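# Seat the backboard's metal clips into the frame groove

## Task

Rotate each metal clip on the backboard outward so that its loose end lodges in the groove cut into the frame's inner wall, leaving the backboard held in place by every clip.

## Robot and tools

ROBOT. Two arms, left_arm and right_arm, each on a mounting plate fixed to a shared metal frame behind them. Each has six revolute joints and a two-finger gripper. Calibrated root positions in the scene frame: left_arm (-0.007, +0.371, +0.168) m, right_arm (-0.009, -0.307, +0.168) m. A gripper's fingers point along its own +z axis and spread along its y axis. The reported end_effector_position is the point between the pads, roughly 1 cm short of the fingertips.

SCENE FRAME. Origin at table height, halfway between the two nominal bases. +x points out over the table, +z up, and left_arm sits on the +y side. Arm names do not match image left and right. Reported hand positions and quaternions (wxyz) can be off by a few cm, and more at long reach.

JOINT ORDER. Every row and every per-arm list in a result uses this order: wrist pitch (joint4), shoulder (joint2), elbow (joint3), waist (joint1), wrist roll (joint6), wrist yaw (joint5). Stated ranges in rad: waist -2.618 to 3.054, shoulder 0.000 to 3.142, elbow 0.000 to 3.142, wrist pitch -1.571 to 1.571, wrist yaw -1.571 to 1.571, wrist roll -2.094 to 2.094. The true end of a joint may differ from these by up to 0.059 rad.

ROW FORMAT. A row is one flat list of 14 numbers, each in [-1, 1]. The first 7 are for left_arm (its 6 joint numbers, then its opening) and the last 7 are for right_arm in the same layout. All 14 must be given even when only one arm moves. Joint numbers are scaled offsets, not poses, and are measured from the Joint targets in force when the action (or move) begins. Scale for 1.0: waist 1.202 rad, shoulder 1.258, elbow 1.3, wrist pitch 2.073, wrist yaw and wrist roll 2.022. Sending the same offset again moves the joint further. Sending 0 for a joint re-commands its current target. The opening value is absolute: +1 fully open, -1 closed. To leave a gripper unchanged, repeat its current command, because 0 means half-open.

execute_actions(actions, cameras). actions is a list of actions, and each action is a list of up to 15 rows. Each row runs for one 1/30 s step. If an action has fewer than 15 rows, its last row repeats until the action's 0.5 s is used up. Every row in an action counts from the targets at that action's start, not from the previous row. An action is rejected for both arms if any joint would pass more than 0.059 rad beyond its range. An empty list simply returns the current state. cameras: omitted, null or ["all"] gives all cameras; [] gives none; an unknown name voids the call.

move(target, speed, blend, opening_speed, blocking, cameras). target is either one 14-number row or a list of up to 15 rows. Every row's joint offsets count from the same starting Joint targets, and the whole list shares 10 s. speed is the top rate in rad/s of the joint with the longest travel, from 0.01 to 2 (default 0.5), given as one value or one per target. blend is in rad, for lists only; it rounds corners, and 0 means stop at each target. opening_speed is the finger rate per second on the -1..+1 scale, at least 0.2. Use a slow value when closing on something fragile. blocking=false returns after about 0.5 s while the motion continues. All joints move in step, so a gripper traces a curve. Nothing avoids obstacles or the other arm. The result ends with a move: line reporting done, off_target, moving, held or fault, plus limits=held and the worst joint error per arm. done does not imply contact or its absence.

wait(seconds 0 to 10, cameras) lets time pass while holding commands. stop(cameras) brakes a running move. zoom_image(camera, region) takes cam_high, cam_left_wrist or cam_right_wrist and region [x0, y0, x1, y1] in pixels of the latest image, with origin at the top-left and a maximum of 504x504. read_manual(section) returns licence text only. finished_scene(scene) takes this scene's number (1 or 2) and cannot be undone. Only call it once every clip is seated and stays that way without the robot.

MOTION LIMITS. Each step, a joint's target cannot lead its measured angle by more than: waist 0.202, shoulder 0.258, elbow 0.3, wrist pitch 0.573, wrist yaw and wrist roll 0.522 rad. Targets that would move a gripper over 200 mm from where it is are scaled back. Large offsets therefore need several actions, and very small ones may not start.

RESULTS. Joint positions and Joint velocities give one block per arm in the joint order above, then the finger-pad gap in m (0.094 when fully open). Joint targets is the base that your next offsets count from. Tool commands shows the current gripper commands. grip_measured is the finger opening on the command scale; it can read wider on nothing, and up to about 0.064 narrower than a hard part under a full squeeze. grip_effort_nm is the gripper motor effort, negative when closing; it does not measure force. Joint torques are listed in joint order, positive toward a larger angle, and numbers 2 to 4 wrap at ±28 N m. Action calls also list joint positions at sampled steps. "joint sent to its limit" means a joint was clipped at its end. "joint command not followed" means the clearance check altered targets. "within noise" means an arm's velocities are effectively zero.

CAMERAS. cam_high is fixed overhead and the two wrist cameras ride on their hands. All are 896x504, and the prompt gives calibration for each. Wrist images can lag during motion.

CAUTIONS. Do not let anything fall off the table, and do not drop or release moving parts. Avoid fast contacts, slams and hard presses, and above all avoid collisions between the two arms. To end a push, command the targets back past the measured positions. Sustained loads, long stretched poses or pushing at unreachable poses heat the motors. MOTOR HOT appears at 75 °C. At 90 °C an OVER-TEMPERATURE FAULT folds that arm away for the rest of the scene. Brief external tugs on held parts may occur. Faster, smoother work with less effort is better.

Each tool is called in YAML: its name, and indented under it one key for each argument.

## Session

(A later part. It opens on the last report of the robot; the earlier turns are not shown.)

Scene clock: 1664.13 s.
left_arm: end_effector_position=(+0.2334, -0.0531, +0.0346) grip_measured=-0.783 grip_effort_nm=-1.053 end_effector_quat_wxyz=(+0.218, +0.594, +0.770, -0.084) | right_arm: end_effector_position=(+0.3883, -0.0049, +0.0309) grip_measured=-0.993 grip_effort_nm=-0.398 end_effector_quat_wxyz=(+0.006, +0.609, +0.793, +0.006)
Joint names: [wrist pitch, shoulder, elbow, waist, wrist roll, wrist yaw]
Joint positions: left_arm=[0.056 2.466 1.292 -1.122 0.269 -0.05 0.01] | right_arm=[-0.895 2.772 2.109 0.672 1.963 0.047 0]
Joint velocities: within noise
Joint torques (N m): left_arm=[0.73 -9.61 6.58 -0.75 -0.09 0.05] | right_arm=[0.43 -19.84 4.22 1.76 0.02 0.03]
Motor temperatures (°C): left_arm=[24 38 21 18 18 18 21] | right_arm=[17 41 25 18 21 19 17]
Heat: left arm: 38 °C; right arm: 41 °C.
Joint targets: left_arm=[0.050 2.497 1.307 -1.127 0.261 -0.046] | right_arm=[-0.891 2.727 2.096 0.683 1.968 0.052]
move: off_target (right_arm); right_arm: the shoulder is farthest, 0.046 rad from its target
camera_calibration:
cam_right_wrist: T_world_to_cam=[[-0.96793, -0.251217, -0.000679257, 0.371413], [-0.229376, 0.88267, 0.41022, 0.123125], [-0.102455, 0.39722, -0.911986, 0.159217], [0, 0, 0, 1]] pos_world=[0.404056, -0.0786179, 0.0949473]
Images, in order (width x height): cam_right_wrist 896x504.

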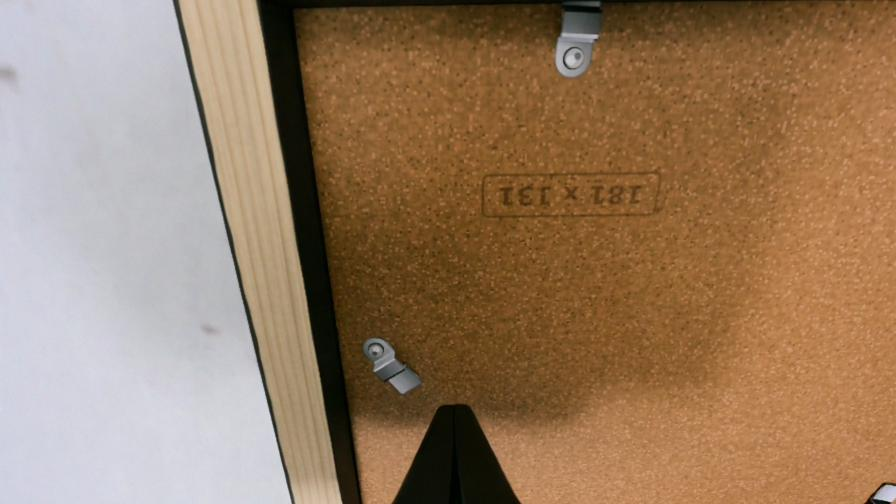

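move:
  target:
    - [0,0,0,0,0,0,-0.85,0.0,0,0,-0.0225,-0.0035,0,-1]
    - [0,0,0,0,0,0,-0.85,0.0084,0.0632,0,-0.0225,-0.0035,0,-1]
  speed: 0.15
  cameras: ["cam_right_wrist"]

Scene clock: 1669.60 s.
left_arm: end_effector_position=(+0.2334, -0.0531, +0.0346) grip_measured=-0.783 grip_effort_nm=-1.048 end_effector_quat_wxyz=(+0.218, +0.594, +0.770, -0.084) | right_arm: end_effector_position=(+0.3926, -0.0082, +0.0238) grip_measured=-0.993 grip_effort_nm=-0.398 end_effector_quat_wxyz=(+0.006, +0.613, +0.790, +0.009)
Joint names: [wrist pitch, shoulder, elbow, waist, wrist roll, wrist yaw]
Joint positions: left_arm=[0.056 2.466 1.292 -1.122 0.269 -0.05 0.01] | right_arm=[-0.873 2.787 2.109 0.661 1.963 0.047 0]
Joint velocities: within noise
Joint torques (N m): left_arm=[0.74 -9.55 6.63 -0.68 -0.04 0.05] | right_arm=[0.39 -13.65 4.22 0.28 -0.05 0.05]
Motor temperatures (°C): left_arm=[24 38 21 18 18 18 21] | right_arm=[17 41 25 18 21 19 17]
Heat: left arm: 38 °C; right arm: 41 °C.
Joint targets: left_arm=[0.050 2.497 1.307 -1.127 0.261 -0.046] | right_arm=[-0.873 2.806 2.096 0.656 1.961 0.052]
move: done
camera_calibration:
cam_right_wrist: T_world_to_cam=[[-0.970696, -0.240223, -0.00658157, 0.376099], [-0.221471, 0.88362, 0.412513, 0.126789], [-0.0932792, 0.401882, -0.910928, 0.150917], [0, 0, 0, 1]] pos_world=[0.407235, -0.0823364, 0.0876484]
Images, in order (width x height): cam_right_wrist 896x504.

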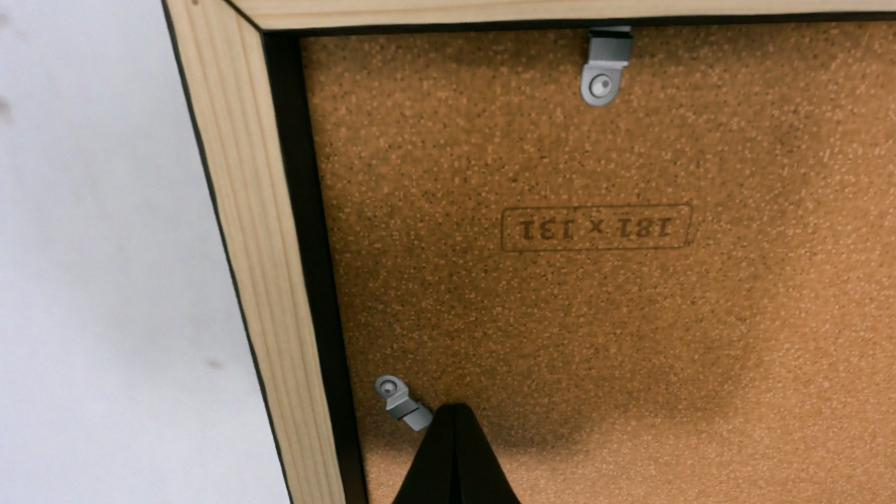

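move:
  target: [0,0,0,0,0,0,-0.85,-0.027,0.0342,0.1031,0.0,0,0,-1]
  speed: 0.1
  cameras: ["cam_right_wrist"]

zoom_image:
  camera: "cam_right_wrist"
  region: [340, 220, 640, 500]

Scene clock: 1681.70 s.
left_arm: end_effector_position=(+0.2334, -0.0531, +0.0346) grip_measured=-0.783 grip_effort_nm=-1.053 end_effector_quat_wxyz=(+0.218, +0.594, +0.770, -0.084) | right_arm: end_effector_position=(+0.3947, -0.0065, +0.0240) grip_measured=-0.993 grip_effort_nm=-0.398 end_effector_quat_wxyz=(+0.003, +0.613, +0.790, -0.002)
Joint names: [wrist pitch, shoulder, elbow, waist, wrist roll, wrist yaw]
Joint positions: left_arm=[0.056 2.466 1.292 -1.122 0.269 -0.05 0.01] | right_arm=[-0.942 2.829 2.197 0.661 1.963 0.047 0]
Joint velocities: within noise
Joint torques (N m): left_arm=[0.73 -9.7 6.52 -0.85 -0.05 0.02] | right_arm=[0.51 -13.72 7.62 0.27 -0.06 0.05]
Motor temperatures (°C): left_arm=[24 38 21 18 18 18 21] | right_arm=[17 41 24 18 21 19 17]
Heat: left arm: 38 °C; right arm: 41 °C.
Joint targets: left_arm=[0.050 2.497 1.307 -1.127 0.261 -0.046] | right_arm=[-0.929 2.849 2.229 0.656 1.961 0.052]
move: done
camera_calibration:
cam_right_wrist: T_world_to_cam=[[-0.970397, -0.241063, 0.0147736, 0.377837], [-0.214623, 0.888781, 0.404976, 0.123199], [-0.110755, 0.389817, -0.914208, 0.157464], [0, 0, 0, 1]] pos_world=[0.410533, -0.0797967, 0.0884803]
Images, in order (width x height): cam_right_wrist 896x504.

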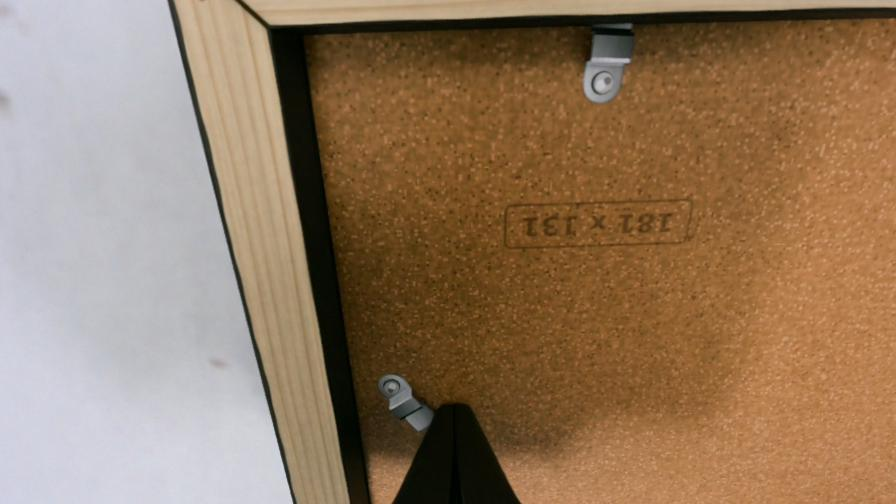

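Scaled by 1.680.

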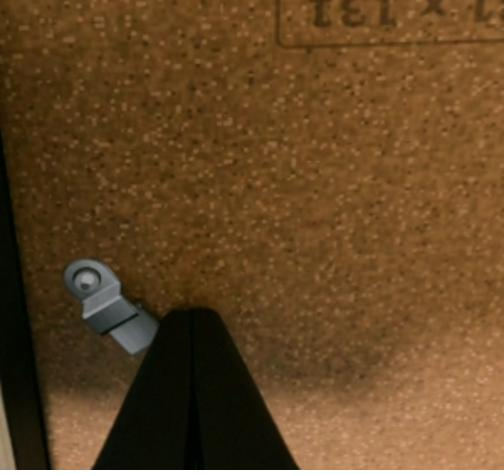

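move:
  target: [0,0,0,0,0,0,-0.85,-0.018,0.0286,0.0556,0.0,0,0,-1]
  speed: 0.08
  cameras: ["cam_right_wrist"]

zoom_image:
  camera: "cam_right_wrist"
  region: [340, 220, 640, 500]

Scene clock: 1698.87 s.
left_arm: end_effector_position=(+0.2334, -0.0530, +0.0346) grip_measured=-0.783 grip_effort_nm=-1.053 end_effector_quat_wxyz=(+0.218, +0.594, +0.770, -0.084) | right_arm: end_effector_position=(+0.4063, +0.0024, +0.0245) grip_measured=-0.993 grip_effort_nm=-0.398 end_effector_quat_wxyz=(+0.007, +0.613, +0.790, +0.014)
Joint names: [wrist pitch, shoulder, elbow, waist, wrist roll, wrist yaw]
Joint positions: left_arm=[0.055 2.466 1.292 -1.122 0.269 -0.05 0.01] | right_arm=[-0.949 2.865 2.273 0.661 1.963 0.046 0]
Joint velocities: within noise
Joint torques (N m): left_arm=[0.73 -9.57 6.48 -0.7 -0.06 0.06] | right_arm=[0.23 -14 7.46 0.27 -0.05 0.05]
Motor temperatures (°C): left_arm=[24 38 21 18 18 18 21] | right_arm=[17 38 25 18 21 19 17]
Heat: left arm: 38 °C; right arm: 38 °C.
Joint targets: left_arm=[0.050 2.497 1.307 -1.127 0.261 -0.046] | right_arm=[-0.967 2.885 2.302 0.656 1.961 0.052]
move: done
camera_calibration:
cam_right_wrist: T_world_to_cam=[[-0.970705, -0.239799, -0.0151093, 0.392051], [-0.224066, 0.880725, 0.417275, 0.121191], [-0.0867553, 0.408437, -0.908655, 0.14581], [0, 0, 0, 1]] pos_world=[0.420371, -0.0722764, 0.0878447]
Images, in order (width x height): cam_right_wrist 896x504.

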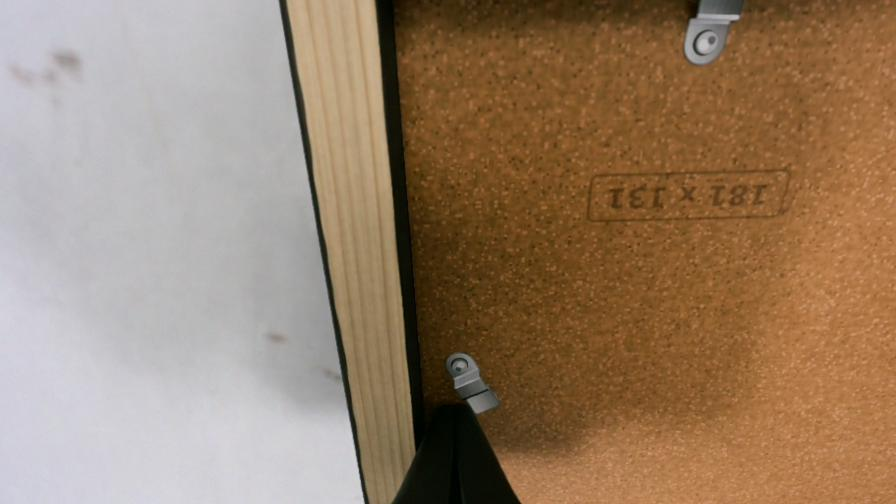

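Scaled by 1.680.

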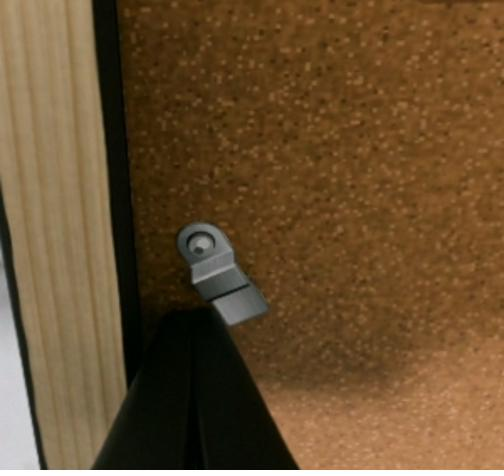

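move:
  target:
    - [0,0,0,0,0,0,-0.85,0.0,-0.03,0,0,0,0,-1]
    - [0,0,0,0,0,0,-0.85,0.0227,-0.1085,-0.1292,0,0,0,-1]
  speed: 0.2
  cameras: ["cam_right_wrist"]

Scene clock: 1720.17 s.
left_arm: end_effector_position=(+0.2331, -0.0531, +0.0346) grip_measured=-0.783 grip_effort_nm=-1.053 end_effector_quat_wxyz=(+0.218, +0.594, +0.770, -0.084) | right_arm: end_effector_position=(+0.3913, -0.0090, +0.0279) grip_measured=-0.993 grip_effort_nm=-0.398 end_effector_quat_wxyz=(+0.003, +0.613, +0.790, -0.001)
Joint names: [wrist pitch, shoulder, elbow, waist, wrist roll, wrist yaw]
Joint positions: left_arm=[0.055 2.466 1.292 -1.123 0.269 -0.049 0.01] | right_arm=[-0.923 2.796 2.147 0.661 1.963 0.046 0]
Joint velocities: within noise
Joint torques (N m): left_arm=[0.74 -9.61 6.6 -0.85 -0.06 0.06] | right_arm=[0.39 -20.07 4.27 0.24 -0.05 0.05]
Motor temperatures (°C): left_arm=[24 38 21 18 18 18 21] | right_arm=[17 41 26 18 21 19 17]
Heat: left arm: 38 °C; right arm: 41 °C.
Joint targets: left_arm=[0.050 2.497 1.307 -1.127 0.261 -0.046] | right_arm=[-0.920 2.749 2.134 0.656 1.961 0.052]
move: off_target (right_arm); right_arm: the shoulder is farthest, 0.048 rad from its target
camera_calibration:
cam_right_wrist: T_world_to_cam=[[-0.970415, -0.241037, 0.0140179, 0.373901], [-0.214767, 0.888265, 0.40603, 0.123187], [-0.11032, 0.391007, -0.913752, 0.161506], [0, 0, 0, 1]] pos_world=[0.407113, -0.0824491, 0.0923171]
Images, in order (width x height): cam_right_wrist 896x504.

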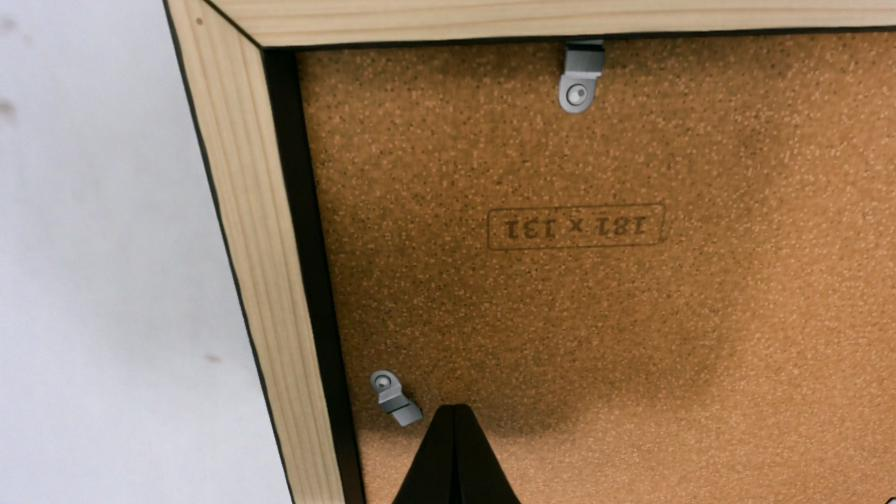

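move:
  target:
    - [0,0,0,0,0,0,-0.85,0,0,0,0.0158,0,0,-1]
    - [0,0,0,0,0,0,-0.85,0.0096,0.0608,0,0.0158,0,0,-1]
  speed: 0.2
  cameras: ["cam_right_wrist"]

zoom_image:
  camera: "cam_right_wrist"
  region: [340, 220, 640, 500]

Scene clock: 1729.80 s.
left_arm: end_effector_position=(+0.2331, -0.0531, +0.0346) grip_measured=-0.783 grip_effort_nm=-1.053 end_effector_quat_wxyz=(+0.218, +0.594, +0.770, -0.084) | right_arm: end_effector_position=(+0.3922, -0.0048, +0.0238) grip_measured=-0.993 grip_effort_nm=-0.398 end_effector_quat_wxyz=(+0.005, +0.611, +0.792, +0.006)
Joint names: [wrist pitch, shoulder, elbow, waist, wrist roll, wrist yaw]
Joint positions: left_arm=[0.055 2.466 1.292 -1.123 0.269 -0.049 0.01] | right_arm=[-0.901 2.805 2.147 0.666 1.963 0.046 0]
Joint velocities: within noise
Joint torques (N m): left_arm=[0.73 -9.5 6.53 -0.8 -0.07 0.06] | right_arm=[0.38 -13.67 4.3 1.54 -0.05 0.05]
Motor temperatures (°C): left_arm=[24 38 21 18 18 18 21] | right_arm=[17 43 25 18 21 19 17]
Heat: left arm: 38 °C; right arm: 43 °C.
Joint targets: left_arm=[0.050 2.497 1.307 -1.127 0.261 -0.046] | right_arm=[-0.900 2.825 2.134 0.675 1.961 0.052]
move: done
camera_calibration:
cam_right_wrist: T_world_to_cam=[[-0.96933, -0.245759, 0.00153367, 0.375681], [-0.223444, 0.883881, 0.410887, 0.12455], [-0.102335, 0.397942, -0.911685, 0.153076], [0, 0, 0, 1]] pos_world=[0.407653, -0.0786755, 0.0878049]
Images, in order (width x height): cam_right_wrist 896x504.

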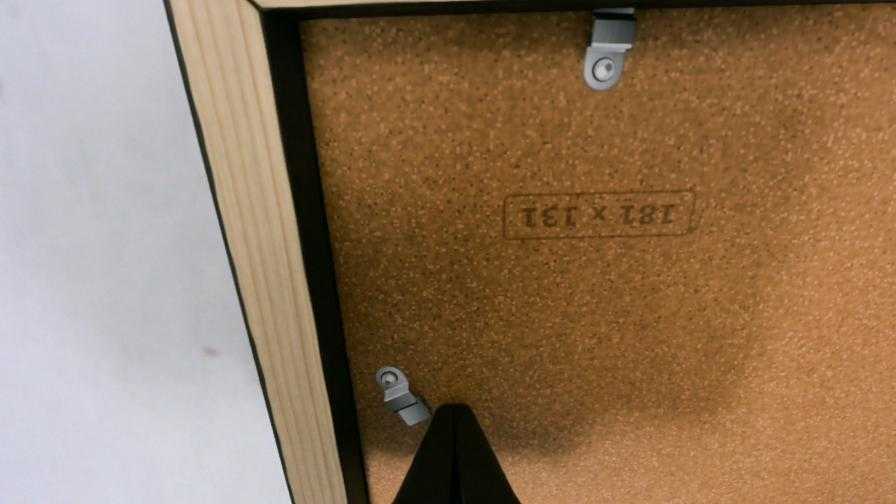

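Scaled by 1.680.

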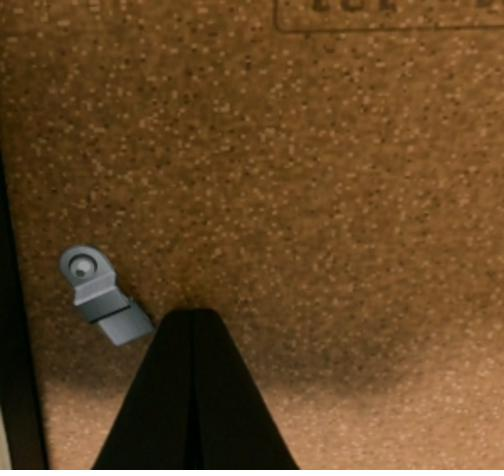

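move:
  target: [0,0,0,0,0,0,-0.85,-0.0328,0.0366,0.1077,-0.0125,0,0,-1]
  speed: 0.08
  cameras: ["cam_right_wrist"]

zoom_image:
  camera: "cam_right_wrist"
  region: [340, 220, 640, 500]

Scene clock: 1742.70 s.
left_arm: end_effector_position=(+0.2331, -0.0531, +0.0346) grip_measured=-0.783 grip_effort_nm=-1.062 end_effector_quat_wxyz=(+0.218, +0.594, +0.770, -0.084) | right_arm: end_effector_position=(+0.3949, -0.0028, +0.0242) grip_measured=-0.993 grip_effort_nm=-0.403 end_effector_quat_wxyz=(+0.002, +0.610, +0.792, -0.004)
Joint names: [wrist pitch, shoulder, elbow, waist, wrist roll, wrist yaw]
Joint positions: left_arm=[0.055 2.466 1.292 -1.123 0.269 -0.049 0.01] | right_arm=[-0.972 2.851 2.243 0.666 1.963 0.046 0]
Joint velocities: within noise
Joint torques (N m): left_arm=[0.72 -9.58 6.52 -0.72 -0.07 0.05] | right_arm=[0.41 -13.83 7.46 0.1 -0.05 0.05]
Motor temperatures (°C): left_arm=[25 38 21 18 18 18 21] | right_arm=[17 41 24 18 21 19 18]
Heat: left arm: 38 °C; right arm: 41 °C.
Joint targets: left_arm=[0.050 2.497 1.307 -1.127 0.261 -0.046] | right_arm=[-0.968 2.871 2.274 0.660 1.961 0.052]
move: done
camera_calibration:
cam_right_wrist: T_world_to_cam=[[-0.968947, -0.246419, 0.020487, 0.378245], [-0.217496, 0.888766, 0.403473, 0.121039], [-0.117631, 0.386488, -0.914762, 0.158925], [0, 0, 0, 1]] pos_world=[0.41152, -0.0757908, 0.0887935]
Images, in order (width x height): cam_right_wrist 896x504.

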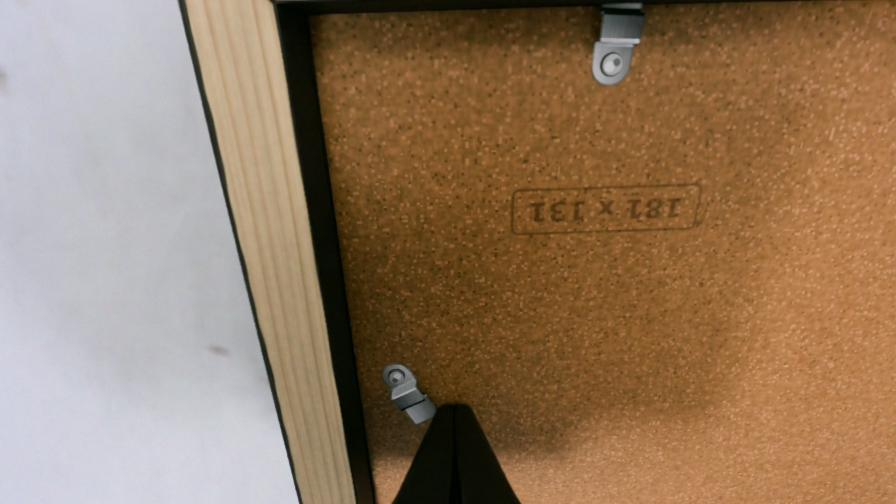

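Scaled by 1.680.

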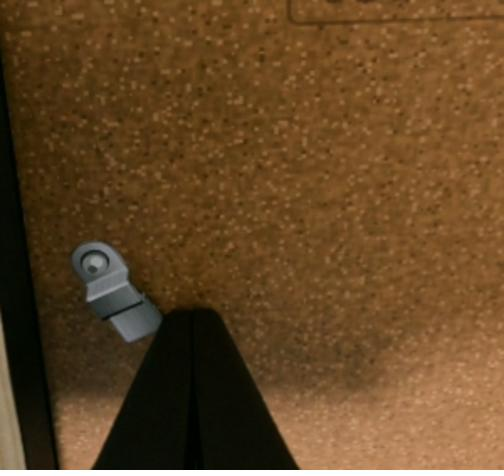

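move:
  target:
    - [0,0,0,0,0,0,-0.85,0,0.0048,0,0,0,0,-1]
    - [0,0,0,0,0,0,-0.85,-0.0096,0.0227,0.0381,-0.0033,0,0,-1]
  speed: 0.08
  cameras: ["cam_right_wrist"]

zoom_image:
  camera: "cam_right_wrist"
  region: [340, 220, 640, 500]

Scene clock: 1752.43 s.
left_arm: end_effector_position=(+0.2331, -0.0531, +0.0346) grip_measured=-0.783 grip_effort_nm=-1.043 end_effector_quat_wxyz=(+0.218, +0.594, +0.770, -0.084) | right_arm: end_effector_position=(+0.3988, +0.0007, +0.0241) grip_measured=-0.993 grip_effort_nm=-0.393 end_effector_quat_wxyz=(+0.001, +0.611, +0.792, -0.002)
Joint names: [wrist pitch, shoulder, elbow, waist, wrist roll, wrist yaw]
Joint positions: left_arm=[0.055 2.466 1.292 -1.123 0.269 -0.049 0.01] | right_arm=[-0.995 2.876 2.294 0.666 1.963 0.044 0]
Joint velocities: within noise
Joint torques (N m): left_arm=[0.72 -9.65 6.58 -0.81 -0.08 0.06] | right_arm=[0.43 -13.63 7.39 -0.18 -0.06 0.06]
Motor temperatures (°C): left_arm=[25 38 21 18 18 18 21] | right_arm=[17 39 25 18 21 19 18]
Heat: left arm: 38 °C; right arm: 39 °C.
Joint targets: left_arm=[0.050 2.497 1.307 -1.127 0.261 -0.046] | right_arm=[-0.988 2.900 2.323 0.656 1.961 0.052]
move: done
camera_calibration:
cam_right_wrist: T_world_to_cam=[[-0.969028, -0.246327, 0.017518, 0.382986], [-0.218129, 0.887039, 0.406916, 0.118999], [-0.115774, 0.390492, -0.913298, 0.157193], [0, 0, 0, 1]] pos_world=[0.415281, -0.0725995, 0.0884319]
Images, in order (width x height): cam_right_wrist 896x504.

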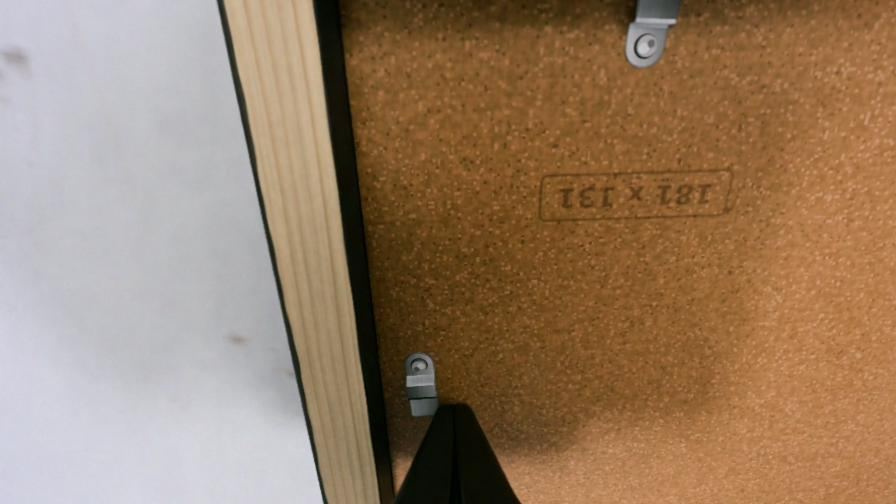

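Scaled by 1.680.

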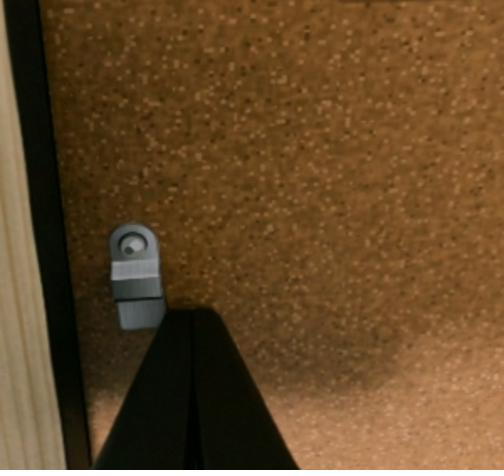

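move:
  target: [0,0,0,0,0,0,-0.85,-0.0096,0.0238,0.0485,-0.006,0,0,-1]
  speed: 0.06
  cameras: ["cam_right_wrist"]

zoom_image:
  camera: "cam_right_wrist"
  region: [340, 220, 640, 500]

Scene clock: 1759.80 s.
left_arm: end_effector_position=(+0.2331, -0.0531, +0.0346) grip_measured=-0.783 grip_effort_nm=-1.048 end_effector_quat_wxyz=(+0.218, +0.594, +0.770, -0.084) | right_arm: end_effector_position=(+0.4070, +0.0027, +0.0242) grip_measured=-0.993 grip_effort_nm=-0.403 end_effector_quat_wxyz=(+0.003, +0.613, +0.790, +0.004)
Joint names: [wrist pitch, shoulder, elbow, waist, wrist roll, wrist yaw]
Joint positions: left_arm=[0.055 2.466 1.292 -1.123 0.269 -0.049 0.01] | right_arm=[-1.015 2.906 2.357 0.659 1.963 0.044 0]
Joint velocities: within noise
Joint torques (N m): left_arm=[0.73 -9.54 6.67 -0.85 -0.08 0.05] | right_arm=[0.46 -13.79 7.5 -0.28 -0.05 0.08]
Motor temperatures (°C): left_arm=[25 38 21 18 18 18 21] | right_arm=[17 40 25 18 21 19 18]
Heat: left arm: 38 °C; right arm: 40 °C.
Joint targets: left_arm=[0.050 2.497 1.307 -1.127 0.261 -0.046] | right_arm=[-1.008 2.930 2.386 0.649 1.961 0.052]
move: done
camera_calibration:
cam_right_wrist: T_world_to_cam=[[-0.970842, -0.239643, 0.00617783, 0.392349], [-0.215964, 0.885517, 0.411362, 0.118016], [-0.10405, 0.398033, -0.911451, 0.152643], [0, 0, 0, 1]] pos_world=[0.422278, -0.0712392, 0.0881555]
Images, in order (width x height): cam_right_wrist 896x504.

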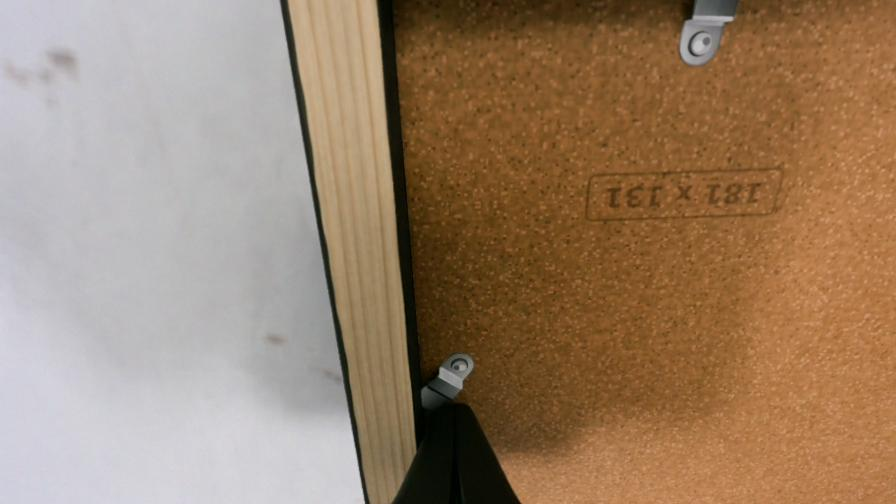

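Scaled by 1.680.

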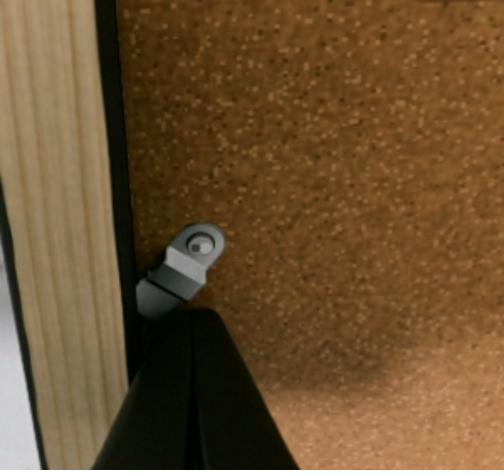

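move:
  target: [0,0,0,0,0,0,-0.85,-0.037,-0.099,0,0,0,0,-1]
  speed: 0.25
  cameras: ["cam_right_wrist"]

zoom_image:
  camera: "cam_right_wrist"
  region: [340, 220, 640, 500]

Scene clock: 1777.90 s.
left_arm: end_effector_position=(+0.2331, -0.0531, +0.0346) grip_measured=-0.783 grip_effort_nm=-1.057 end_effector_quat_wxyz=(+0.218, +0.594, +0.770, -0.084) | right_arm: end_effector_position=(+0.4129, +0.0029, +0.0579) grip_measured=-0.993 grip_effort_nm=-0.398 end_effector_quat_wxyz=(+0.005, +0.615, +0.788, +0.013)
Joint names: [wrist pitch, shoulder, elbow, waist, wrist roll, wrist yaw]
Joint positions: left_arm=[0.055 2.466 1.292 -1.123 0.269 -0.049 0.01] | right_arm=[-1.067 2.841 2.364 0.656 1.963 0.044 0]
Joint velocities: within noise
Joint torques (N m): left_arm=[0.78 -9.66 6.46 -0.72 -0.08 0.05] | right_arm=[0.25 -19.37 7.06 0.09 -0.06 0.06]
Motor temperatures (°C): left_arm=[25 38 21 18 18 18 21] | right_arm=[17 41 26 18 21 19 18]
Heat: left arm: 38 °C; right arm: 41 °C.
Joint targets: left_arm=[0.050 2.497 1.307 -1.127 0.261 -0.046] | right_arm=[-1.084 2.805 2.386 0.649 1.961 0.052]
move: off_target (right_arm); right_arm: the shoulder is farthest, 0.036 rad from its target
camera_calibration:
cam_right_wrist: T_world_to_cam=[[-0.971889, -0.235189, -0.0108752, 0.39936], [-0.218092, 0.881913, 0.41793, 0.105712], [-0.0887018, 0.408554, -0.908414, 0.177338], [0, 0, 0, 1]] pos_world=[0.426919, -0.0717556, 0.121259]
Images, in order (width x height): cam_right_wrist 896x504.

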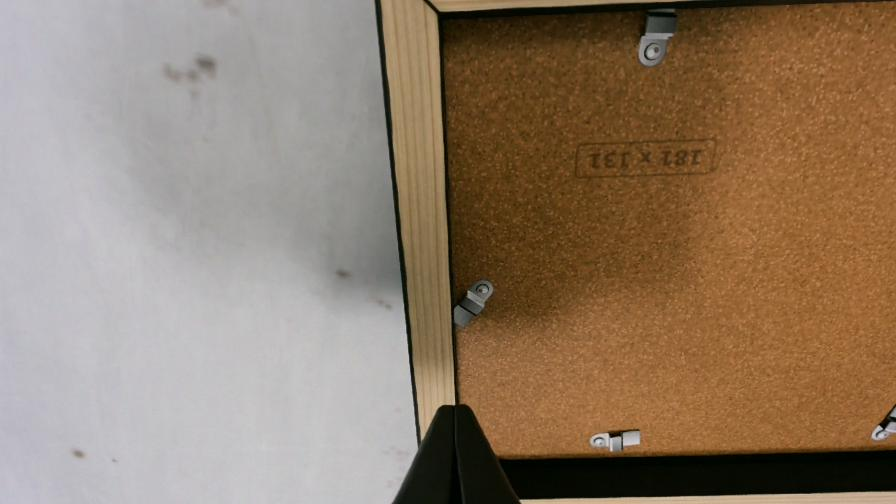

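Scaled by 1.680.

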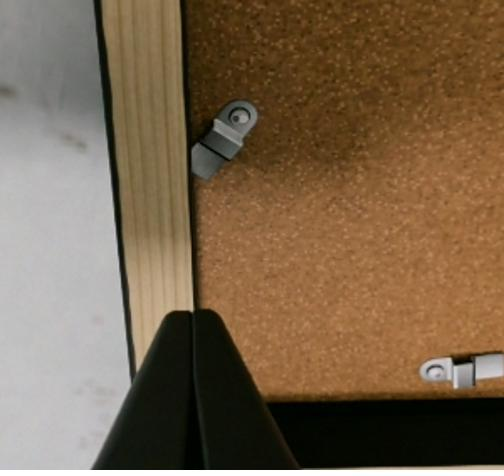

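move:
  target: [0,0,0,0,0,0,-0.85,0.0473,-0.0628,-0.1631,-0.0245,-0.8004,0,-0.65]
  speed: 0.8
  opening_speed: 0.4
  cameras: ["cam_right_wrist"]

zoom_image:
  camera: "cam_right_wrist"
  region: [300, 220, 600, 500]

Scene clock: 1822.87 s.
left_arm: end_effector_position=(+0.2331, -0.0531, +0.0346) grip_measured=-0.783 grip_effort_nm=-1.062 end_effector_quat_wxyz=(+0.218, +0.594, +0.770, -0.084) | right_arm: end_effector_position=(+0.4014, -0.0233, +0.0462) grip_measured=-0.652 grip_effort_nm=0.066 end_effector_quat_wxyz=(-0.006, -0.129, +0.992, -0.005)
Joint names: [wrist pitch, shoulder, elbow, waist, wrist roll, wrist yaw]
Joint positions: left_arm=[0.055 2.466 1.292 -1.123 0.269 -0.049 0.01] | right_arm=[-0.997 2.776 2.186 0.626 0.351 0.044 0.016]
Joint velocities: within noise
Joint torques (N m): left_arm=[0.75 -9.47 6.45 -0.85 -0.07 0.02] | right_arm=[0.45 -20.36 4.42 0.08 -0.1 0.08]
Motor temperatures (°C): left_arm=[25 38 21 18 18 18 21] | right_arm=[17 44 26 18 21 19 18]
Heat: left arm: 38 °C; right arm: 44 °C.
Joint targets: left_arm=[0.050 2.497 1.307 -1.127 0.261 -0.046] | right_arm=[-0.986 2.726 2.175 0.619 0.343 0.052]
move: off_target (right_arm); right_arm: the shoulder is farthest, 0.050 rad from its target
camera_calibration:
cam_right_wrist: T_world_to_cam=[[0.248732, -0.968247, 0.0251098, -0.126788], [-0.879848, -0.215032, 0.423827, 0.371041], [-0.40497, -0.127512, -0.905395, 0.290705], [0, 0, 0, 1]] pos_world=[0.475722, -0.00590804, 0.10913]
Images, in order (width x height): cam_right_wrist 896x504.

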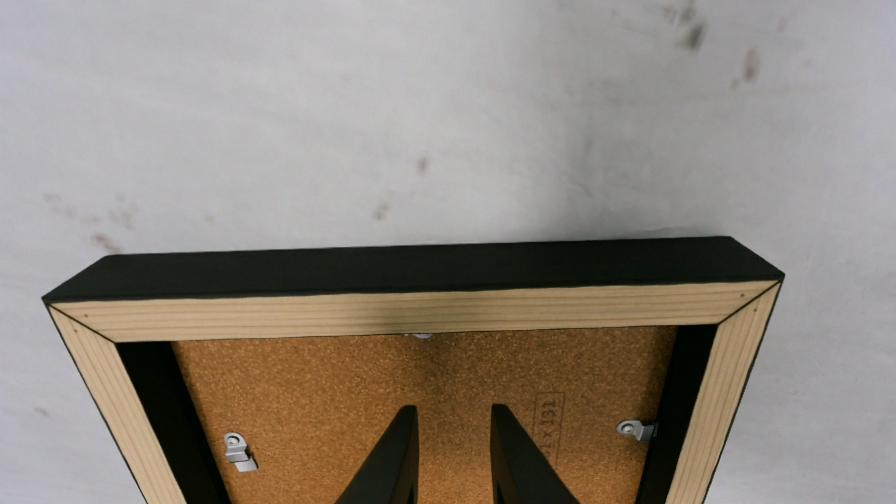

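Scaled by 1.680.

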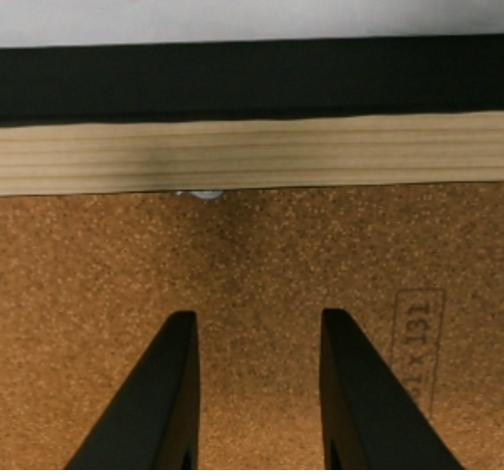

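move:
  target: [0,0,0,0,0,0,-0.85,-0.0285,0.0588,0.08,0.0241,0.0124,0,-0.65]
  speed: 0.3
  cameras: ["cam_right_wrist"]

zoom_image:
  camera: "cam_right_wrist"
  region: [300, 220, 600, 500]

Scene clock: 1845.87 s.
left_arm: end_effector_position=(+0.2331, -0.0531, +0.0346) grip_measured=-0.783 grip_effort_nm=-1.053 end_effector_quat_wxyz=(+0.218, +0.594, +0.770, -0.084) | right_arm: end_effector_position=(+0.4056, -0.0112, +0.0588) grip_measured=-0.652 grip_effort_nm=0.066 end_effector_quat_wxyz=(+0.003, -0.132, +0.991, -0.001)
Joint names: [wrist pitch, shoulder, elbow, waist, wrist roll, wrist yaw]
Joint positions: left_arm=[0.055 2.466 1.292 -1.123 0.269 -0.049 0.01] | right_arm=[-1.036 2.783 2.252 0.642 0.361 0.044 0.016]
Joint velocities: within noise
Joint torques (N m): left_arm=[0.75 -9.48 6.53 -0.83 -0.05 0.03] | right_arm=[0.29 -14.19 7.23 1.31 0.03 0.07]
Motor temperatures (°C): left_arm=[25 38 21 18 18 18 21] | right_arm=[17 51 24 18 21 19 17]
Heat: left arm: 38 °C; right arm: 51 °C.
Joint targets: left_arm=[0.050 2.497 1.307 -1.127 0.261 -0.046] | right_arm=[-1.045 2.800 2.278 0.648 0.368 0.052]
move: done
camera_calibration:
cam_right_wrist: T_world_to_cam=[[0.253131, -0.967267, 0.0178919, -0.117836], [-0.885718, -0.224271, 0.406455, 0.375273], [-0.389138, -0.118733, -0.913496, 0.29954], [0, 0, 0, 1]] pos_world=[0.478777, 0.00574955, 0.123205]
Images, in order (width x height): cam_right_wrist 896x504.

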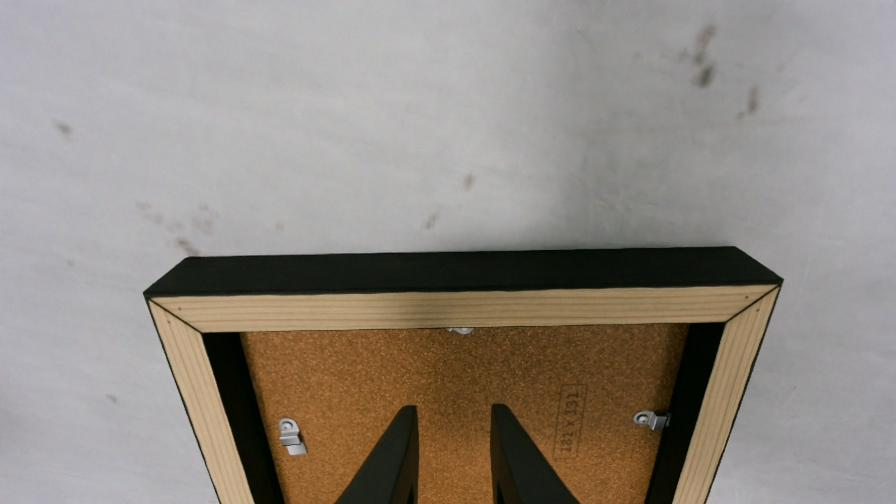

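Scaled by 1.680.

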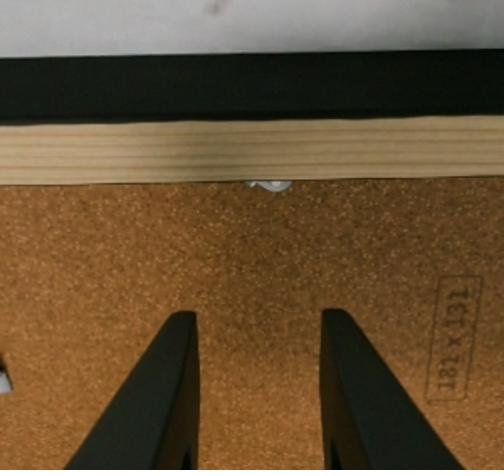

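move:
  target:
    - [0,0,0,0,0,0,-0.85,0.0265,0,-0.0708,0,0,0,-0.65]
    - [0,0,0,0,0,0,-0.85,0.0545,0.0366,-0.0708,0,0,0,-0.65]
  speed: 0.2
  cameras: ["cam_right_wrist"]

zoom_image:
  camera: "cam_right_wrist"
  region: [300, 220, 600, 500]

Scene clock: 1855.23 s.
left_arm: end_effector_position=(+0.2331, -0.0531, +0.0346) grip_measured=-0.783 grip_effort_nm=-1.057 end_effector_quat_wxyz=(+0.218, +0.594, +0.770, -0.084) | right_arm: end_effector_position=(+0.3999, -0.0137, +0.0240) grip_measured=-0.652 grip_effort_nm=0.071 end_effector_quat_wxyz=(+0.000, -0.131, +0.991, -0.002)
Joint names: [wrist pitch, shoulder, elbow, waist, wrist roll, wrist yaw]
Joint positions: left_arm=[0.055 2.466 1.292 -1.123 0.269 -0.049 0.01] | right_arm=[-0.943 2.828 2.198 0.642 0.362 0.044 0.016]
Joint velocities: within noise
Joint torques (N m): left_arm=[0.73 -9.54 6.54 -0.81 -0.07 0.03] | right_arm=[0.46 -13.97 4.42 1.25 0.02 0.08]
Motor temperatures (°C): left_arm=[25 38 21 18 18 18 21] | right_arm=[17 46 25 18 21 19 17]
Heat: left arm: 38 °C; right arm: 46 °C.
Joint targets: left_arm=[0.050 2.497 1.307 -1.127 0.261 -0.046] | right_arm=[-0.932 2.846 2.186 0.648 0.368 0.052]
move: done
camera_calibration:
cam_right_wrist: T_world_to_cam=[[0.251636, -0.96761, 0.02023, -0.11756], [-0.883937, -0.221263, 0.411944, 0.383027], [-0.394125, -0.121542, -0.910985, 0.26708], [0, 0, 0, 1]] pos_world=[0.473417, 0.00345867, 0.0878981]
Images, in order (width x height): cam_right_wrist 896x504.

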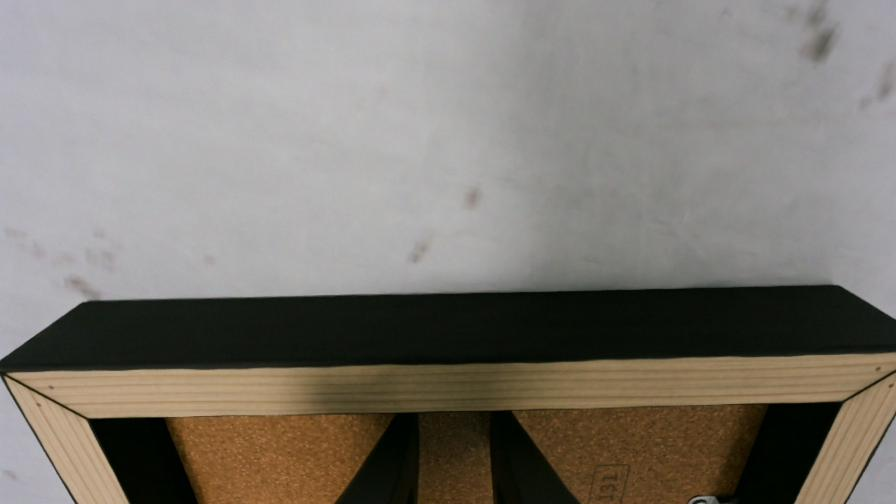

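Scaled by 1.680.

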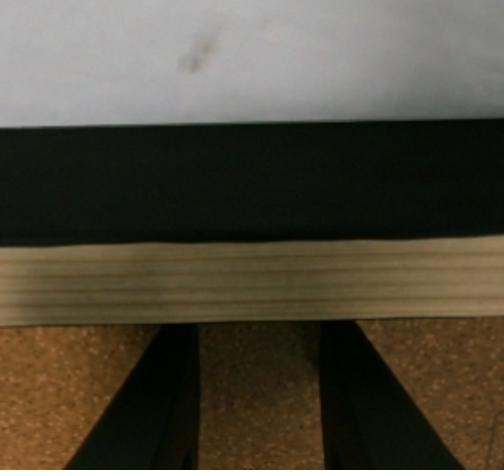

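move:
  target: [0,0,0,0,0,0,-0.85,-0.0183,0.0207,0.0692,-0.0191,-0.003,0,-0.65]
  speed: 0.1
  cameras: ["cam_right_wrist"]

Scene clock: 1864.27 s.
left_arm: end_effector_position=(+0.2331, -0.0531, +0.0346) grip_measured=-0.783 grip_effort_nm=-1.057 end_effector_quat_wxyz=(+0.218, +0.594, +0.770, -0.084) | right_arm: end_effector_position=(+0.4053, -0.0141, +0.0242) grip_measured=-0.652 grip_effort_nm=0.061 end_effector_quat_wxyz=(+0.000, -0.128, +0.992, -0.002)
Joint names: [wrist pitch, shoulder, elbow, waist, wrist roll, wrist yaw]
Joint positions: left_arm=[0.055 2.466 1.292 -1.123 0.269 -0.049 0.01] | right_arm=[-0.969 2.851 2.246 0.635 0.362 0.044 0.016]
Joint velocities: within noise
Joint torques (N m): left_arm=[0.74 -9.58 6.6 -0.79 -0.07 0.01] | right_arm=[0.34 -13.82 7.49 -0.16 -0.04 0.08]
Motor temperatures (°C): left_arm=[25 38 21 18 18 18 21] | right_arm=[17 43 24 18 21 19 17]
Heat: left arm: 38 °C; right arm: 43 °C.
Joint targets: left_arm=[0.050 2.497 1.307 -1.127 0.261 -0.046] | right_arm=[-0.970 2.872 2.276 0.625 0.362 0.052]
move: done
camera_calibration:
cam_right_wrist: T_world_to_cam=[[0.244996, -0.969311, 0.0203248, -0.11667], [-0.885341, -0.21513, 0.412178, 0.388232], [-0.395156, -0.118976, -0.910877, 0.269851], [0, 0, 0, 1]] pos_world=[0.478935, 0.0025366, 0.0881522]
Images, in order (width x height): cam_right_wrist 896x504.

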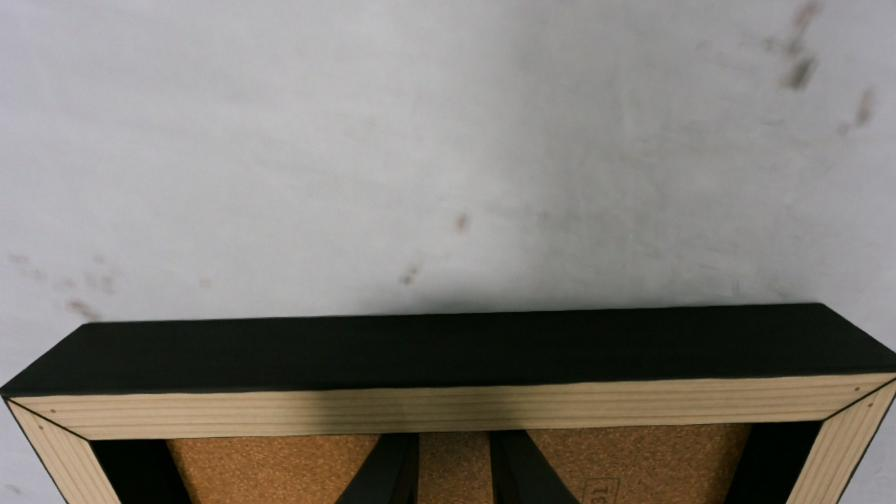

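move:
  target: [0,0,0,0,0,0,-0.85,0,0.0034,0,0,0,0,-0.65]
  speed: 0.1
  cameras: []

Scene clock: 1868.07 s.
left_arm: end_effector_position=(+0.2331, -0.0531, +0.0346) grip_measured=-0.783 grip_effort_nm=-1.057 end_effector_quat_wxyz=(+0.218, +0.594, +0.770, -0.084) | right_arm: end_effector_position=(+0.4053, -0.0141, +0.0240) grip_measured=-0.652 grip_effort_nm=0.061 end_effector_quat_wxyz=(-0.001, -0.128, +0.992, -0.002)
Joint names: [wrist pitch, shoulder, elbow, waist, wrist roll, wrist yaw]
Joint positions: left_arm=[0.055 2.466 1.292 -1.123 0.269 -0.049 0.01] | right_arm=[-0.971 2.852 2.249 0.635 0.362 0.044 0.016]
Joint velocities: within noise
Joint torques (N m): left_arm=[0.75 -9.57 6.54 -0.84 -0.06 0.08] | right_arm=[0.35 -13.56 7.23 -0.17 -0.04 0.08]
Motor temperatures (°C): left_arm=[25 38 21 18 18 18 21] | right_arm=[17 42 25 18 21 19 17]
Heat: left arm: 38 °C; right arm: 42 °C.
Joint targets: left_arm=[0.050 2.497 1.307 -1.127 0.261 -0.046] | right_arm=[-0.970 2.877 2.277 0.625 0.362 0.052]
move: done
No camera images: "cameras" was empty.

move:
  target: [0,0,0,0,0,0,-0.85,0,0.005,0,0,0,0,-0.65]
  speed: 0.1
  cameras: []

Scene clock: 1872.20 s.
left_arm: end_effector_position=(+0.2331, -0.0531, +0.0346) grip_measured=-0.783 grip_effort_nm=-1.057 end_effector_quat_wxyz=(+0.218, +0.594, +0.770, -0.084) | right_arm: end_effector_position=(+0.4050, -0.0142, +0.0237) grip_measured=-0.652 grip_effort_nm=0.056 end_effector_quat_wxyz=(-0.001, -0.128, +0.992, -0.003)
Joint names: [wrist pitch, shoulder, elbow, waist, wrist roll, wrist yaw]
Joint positions: left_arm=[0.055 2.466 1.292 -1.123 0.269 -0.049 0.01] | right_arm=[-0.974 2.854 2.251 0.635 0.362 0.044 0.016]
Joint velocities: within noise
Joint torques (N m): left_arm=[0.71 -9.62 6.46 -0.79 -0.03 0.08] | right_arm=[0.4 -13.12 7.05 -0.18 -0.04 0.07]
Motor temperatures (°C): left_arm=[25 38 21 18 18 18 21] | right_arm=[17 42 25 18 21 19 17]
Heat: left arm: 38 °C; right arm: 42 °C.
Joint targets: left_arm=[0.050 2.497 1.307 -1.127 0.261 -0.046] | right_arm=[-0.970 2.883 2.276 0.625 0.362 0.052]
move: done
No camera images: "cameras" was empty.

move:
  target:
    - [0,0,0,0,0,0,-0.85,0,0,0,0,0,0,-0.95]
  speed: 0.1
  opening_speed: 0.35
  cameras: ["cam_right_wrist"]

move:
  target:
    - [0,0,0,0,0,0,-0.85,0,0,0,0,0,0,-0.65]
  speed: 0.1
  opening_speed: 0.5
  cameras: ["cam_right_wrist"]

zoom_image:
  camera: "cam_right_wrist"
  region: [350, 350, 600, 500]

Scene clock: 1877.10 s.
left_arm: end_effector_position=(+0.2331, -0.0531, +0.0346) grip_measured=-0.783 grip_effort_nm=-1.057 end_effector_quat_wxyz=(+0.218, +0.594, +0.770, -0.084) | right_arm: end_effector_position=(+0.4053, -0.0125, +0.0252) grip_measured=-0.948 grip_effort_nm=-0.173 end_effector_quat_wxyz=(-0.002, -0.128, +0.992, +0.001)
Joint names: [wrist pitch, shoulder, elbow, waist, wrist roll, wrist yaw]
Joint positions: left_arm=[0.055 2.466 1.292 -1.123 0.269 -0.049 0.01] | right_arm=[-0.978 2.855 2.259 0.635 0.362 0.036 0.002]
Joint velocities: within noise
Joint torques (N m): left_arm=[0.74 -9.62 6.5 -0.77 -0.05 0.06] | right_arm=[0.45 -13.24 6.5 -0.18 -0.04 0.14]
Motor temperatures (°C): left_arm=[25 38 21 18 18 18 21] | right_arm=[17 42 25 18 21 19 17]
Heat: left arm: 38 °C; right arm: 42 °C.
Joint targets: left_arm=[0.050 2.497 1.307 -1.127 0.261 -0.046] | right_arm=[-0.970 2.883 2.276 0.625 0.362 0.052]
move: done
camera_calibration:
cam_right_wrist: T_world_to_cam=[[0.245068, -0.969409, 0.0137082, -0.115033], [-0.883476, -0.217476, 0.414938, 0.387392], [-0.399264, -0.113799, -0.909746, 0.272602], [0, 0, 0, 1]] pos_world=[0.479283, 0.00375628, 0.0888318]
Images, in order (width x height): cam_right_wrist 896x504.

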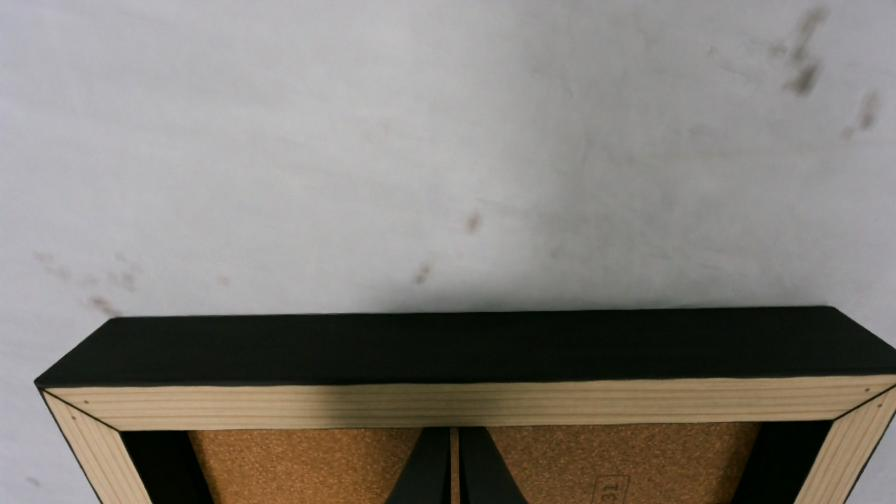

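Scene clock: 1877.90 s.
left_arm: end_effector_position=(+0.2331, -0.0531, +0.0346) grip_measured=-0.783 grip_effort_nm=-1.057 end_effector_quat_wxyz=(+0.218, +0.594, +0.770, -0.084) | right_arm: end_effector_position=(+0.4063, -0.0180, +0.0251) grip_measured=-0.652 grip_effort_nm=0.081 end_effector_quat_wxyz=(-0.004, -0.125, +0.992, -0.007)
Joint names: [wrist pitch, shoulder, elbow, waist, wrist roll, wrist yaw]
Joint positions: left_arm=[0.055 2.466 1.292 -1.123 0.269 -0.049 0.01] | right_arm=[-0.988 2.855 2.259 0.629 0.362 0.049 0.016]
Joint velocities: within noise
Joint torques (N m): left_arm=[0.72 -9.52 6.48 -0.69 -0.1 0.04] | right_arm=[0.53 -13.22 6.48 0.38 -0.04 0.02]
Motor temperatures (°C): left_arm=[25 38 21 18 18 18 21] | right_arm=[17 42 25 18 21 19 17]
Heat: left arm: 38 °C; right arm: 42 °C.
Joint targets: left_arm=[0.050 2.497 1.307 -1.127 0.261 -0.046] | right_arm=[-0.970 2.883 2.276 0.625 0.362 0.052]
move: done
camera_calibration:
cam_right_wrist: T_world_to_cam=[[0.240005, -0.97035, 0.0286118, -0.118968], [-0.884203, -0.206341, 0.419056, 0.387472], [-0.400728, -0.125874, -0.907509, 0.272597], [0, 0, 0, 1]] pos_world=[0.480394, -0.0011764, 0.0884155]
Images, in order (width x height): cam_right_wrist 896x504.

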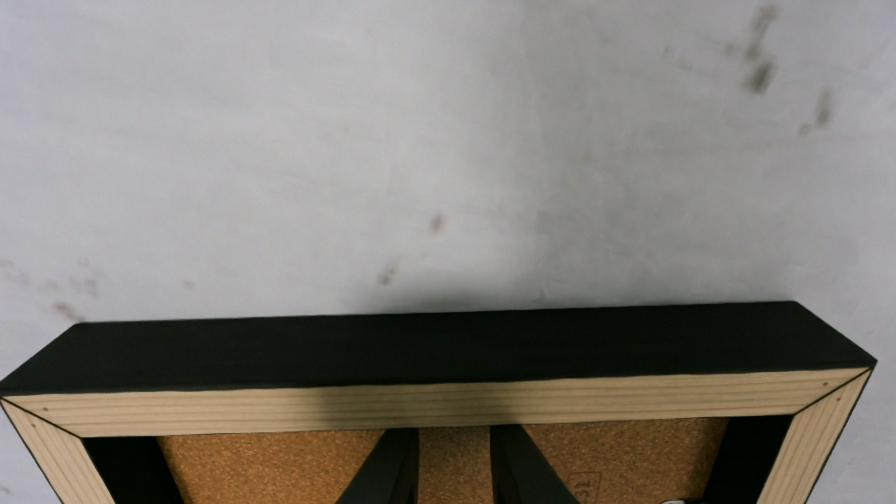

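Scaled by 2.016.

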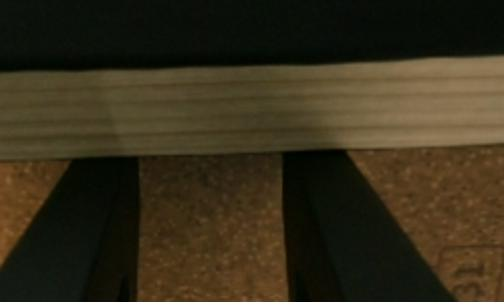

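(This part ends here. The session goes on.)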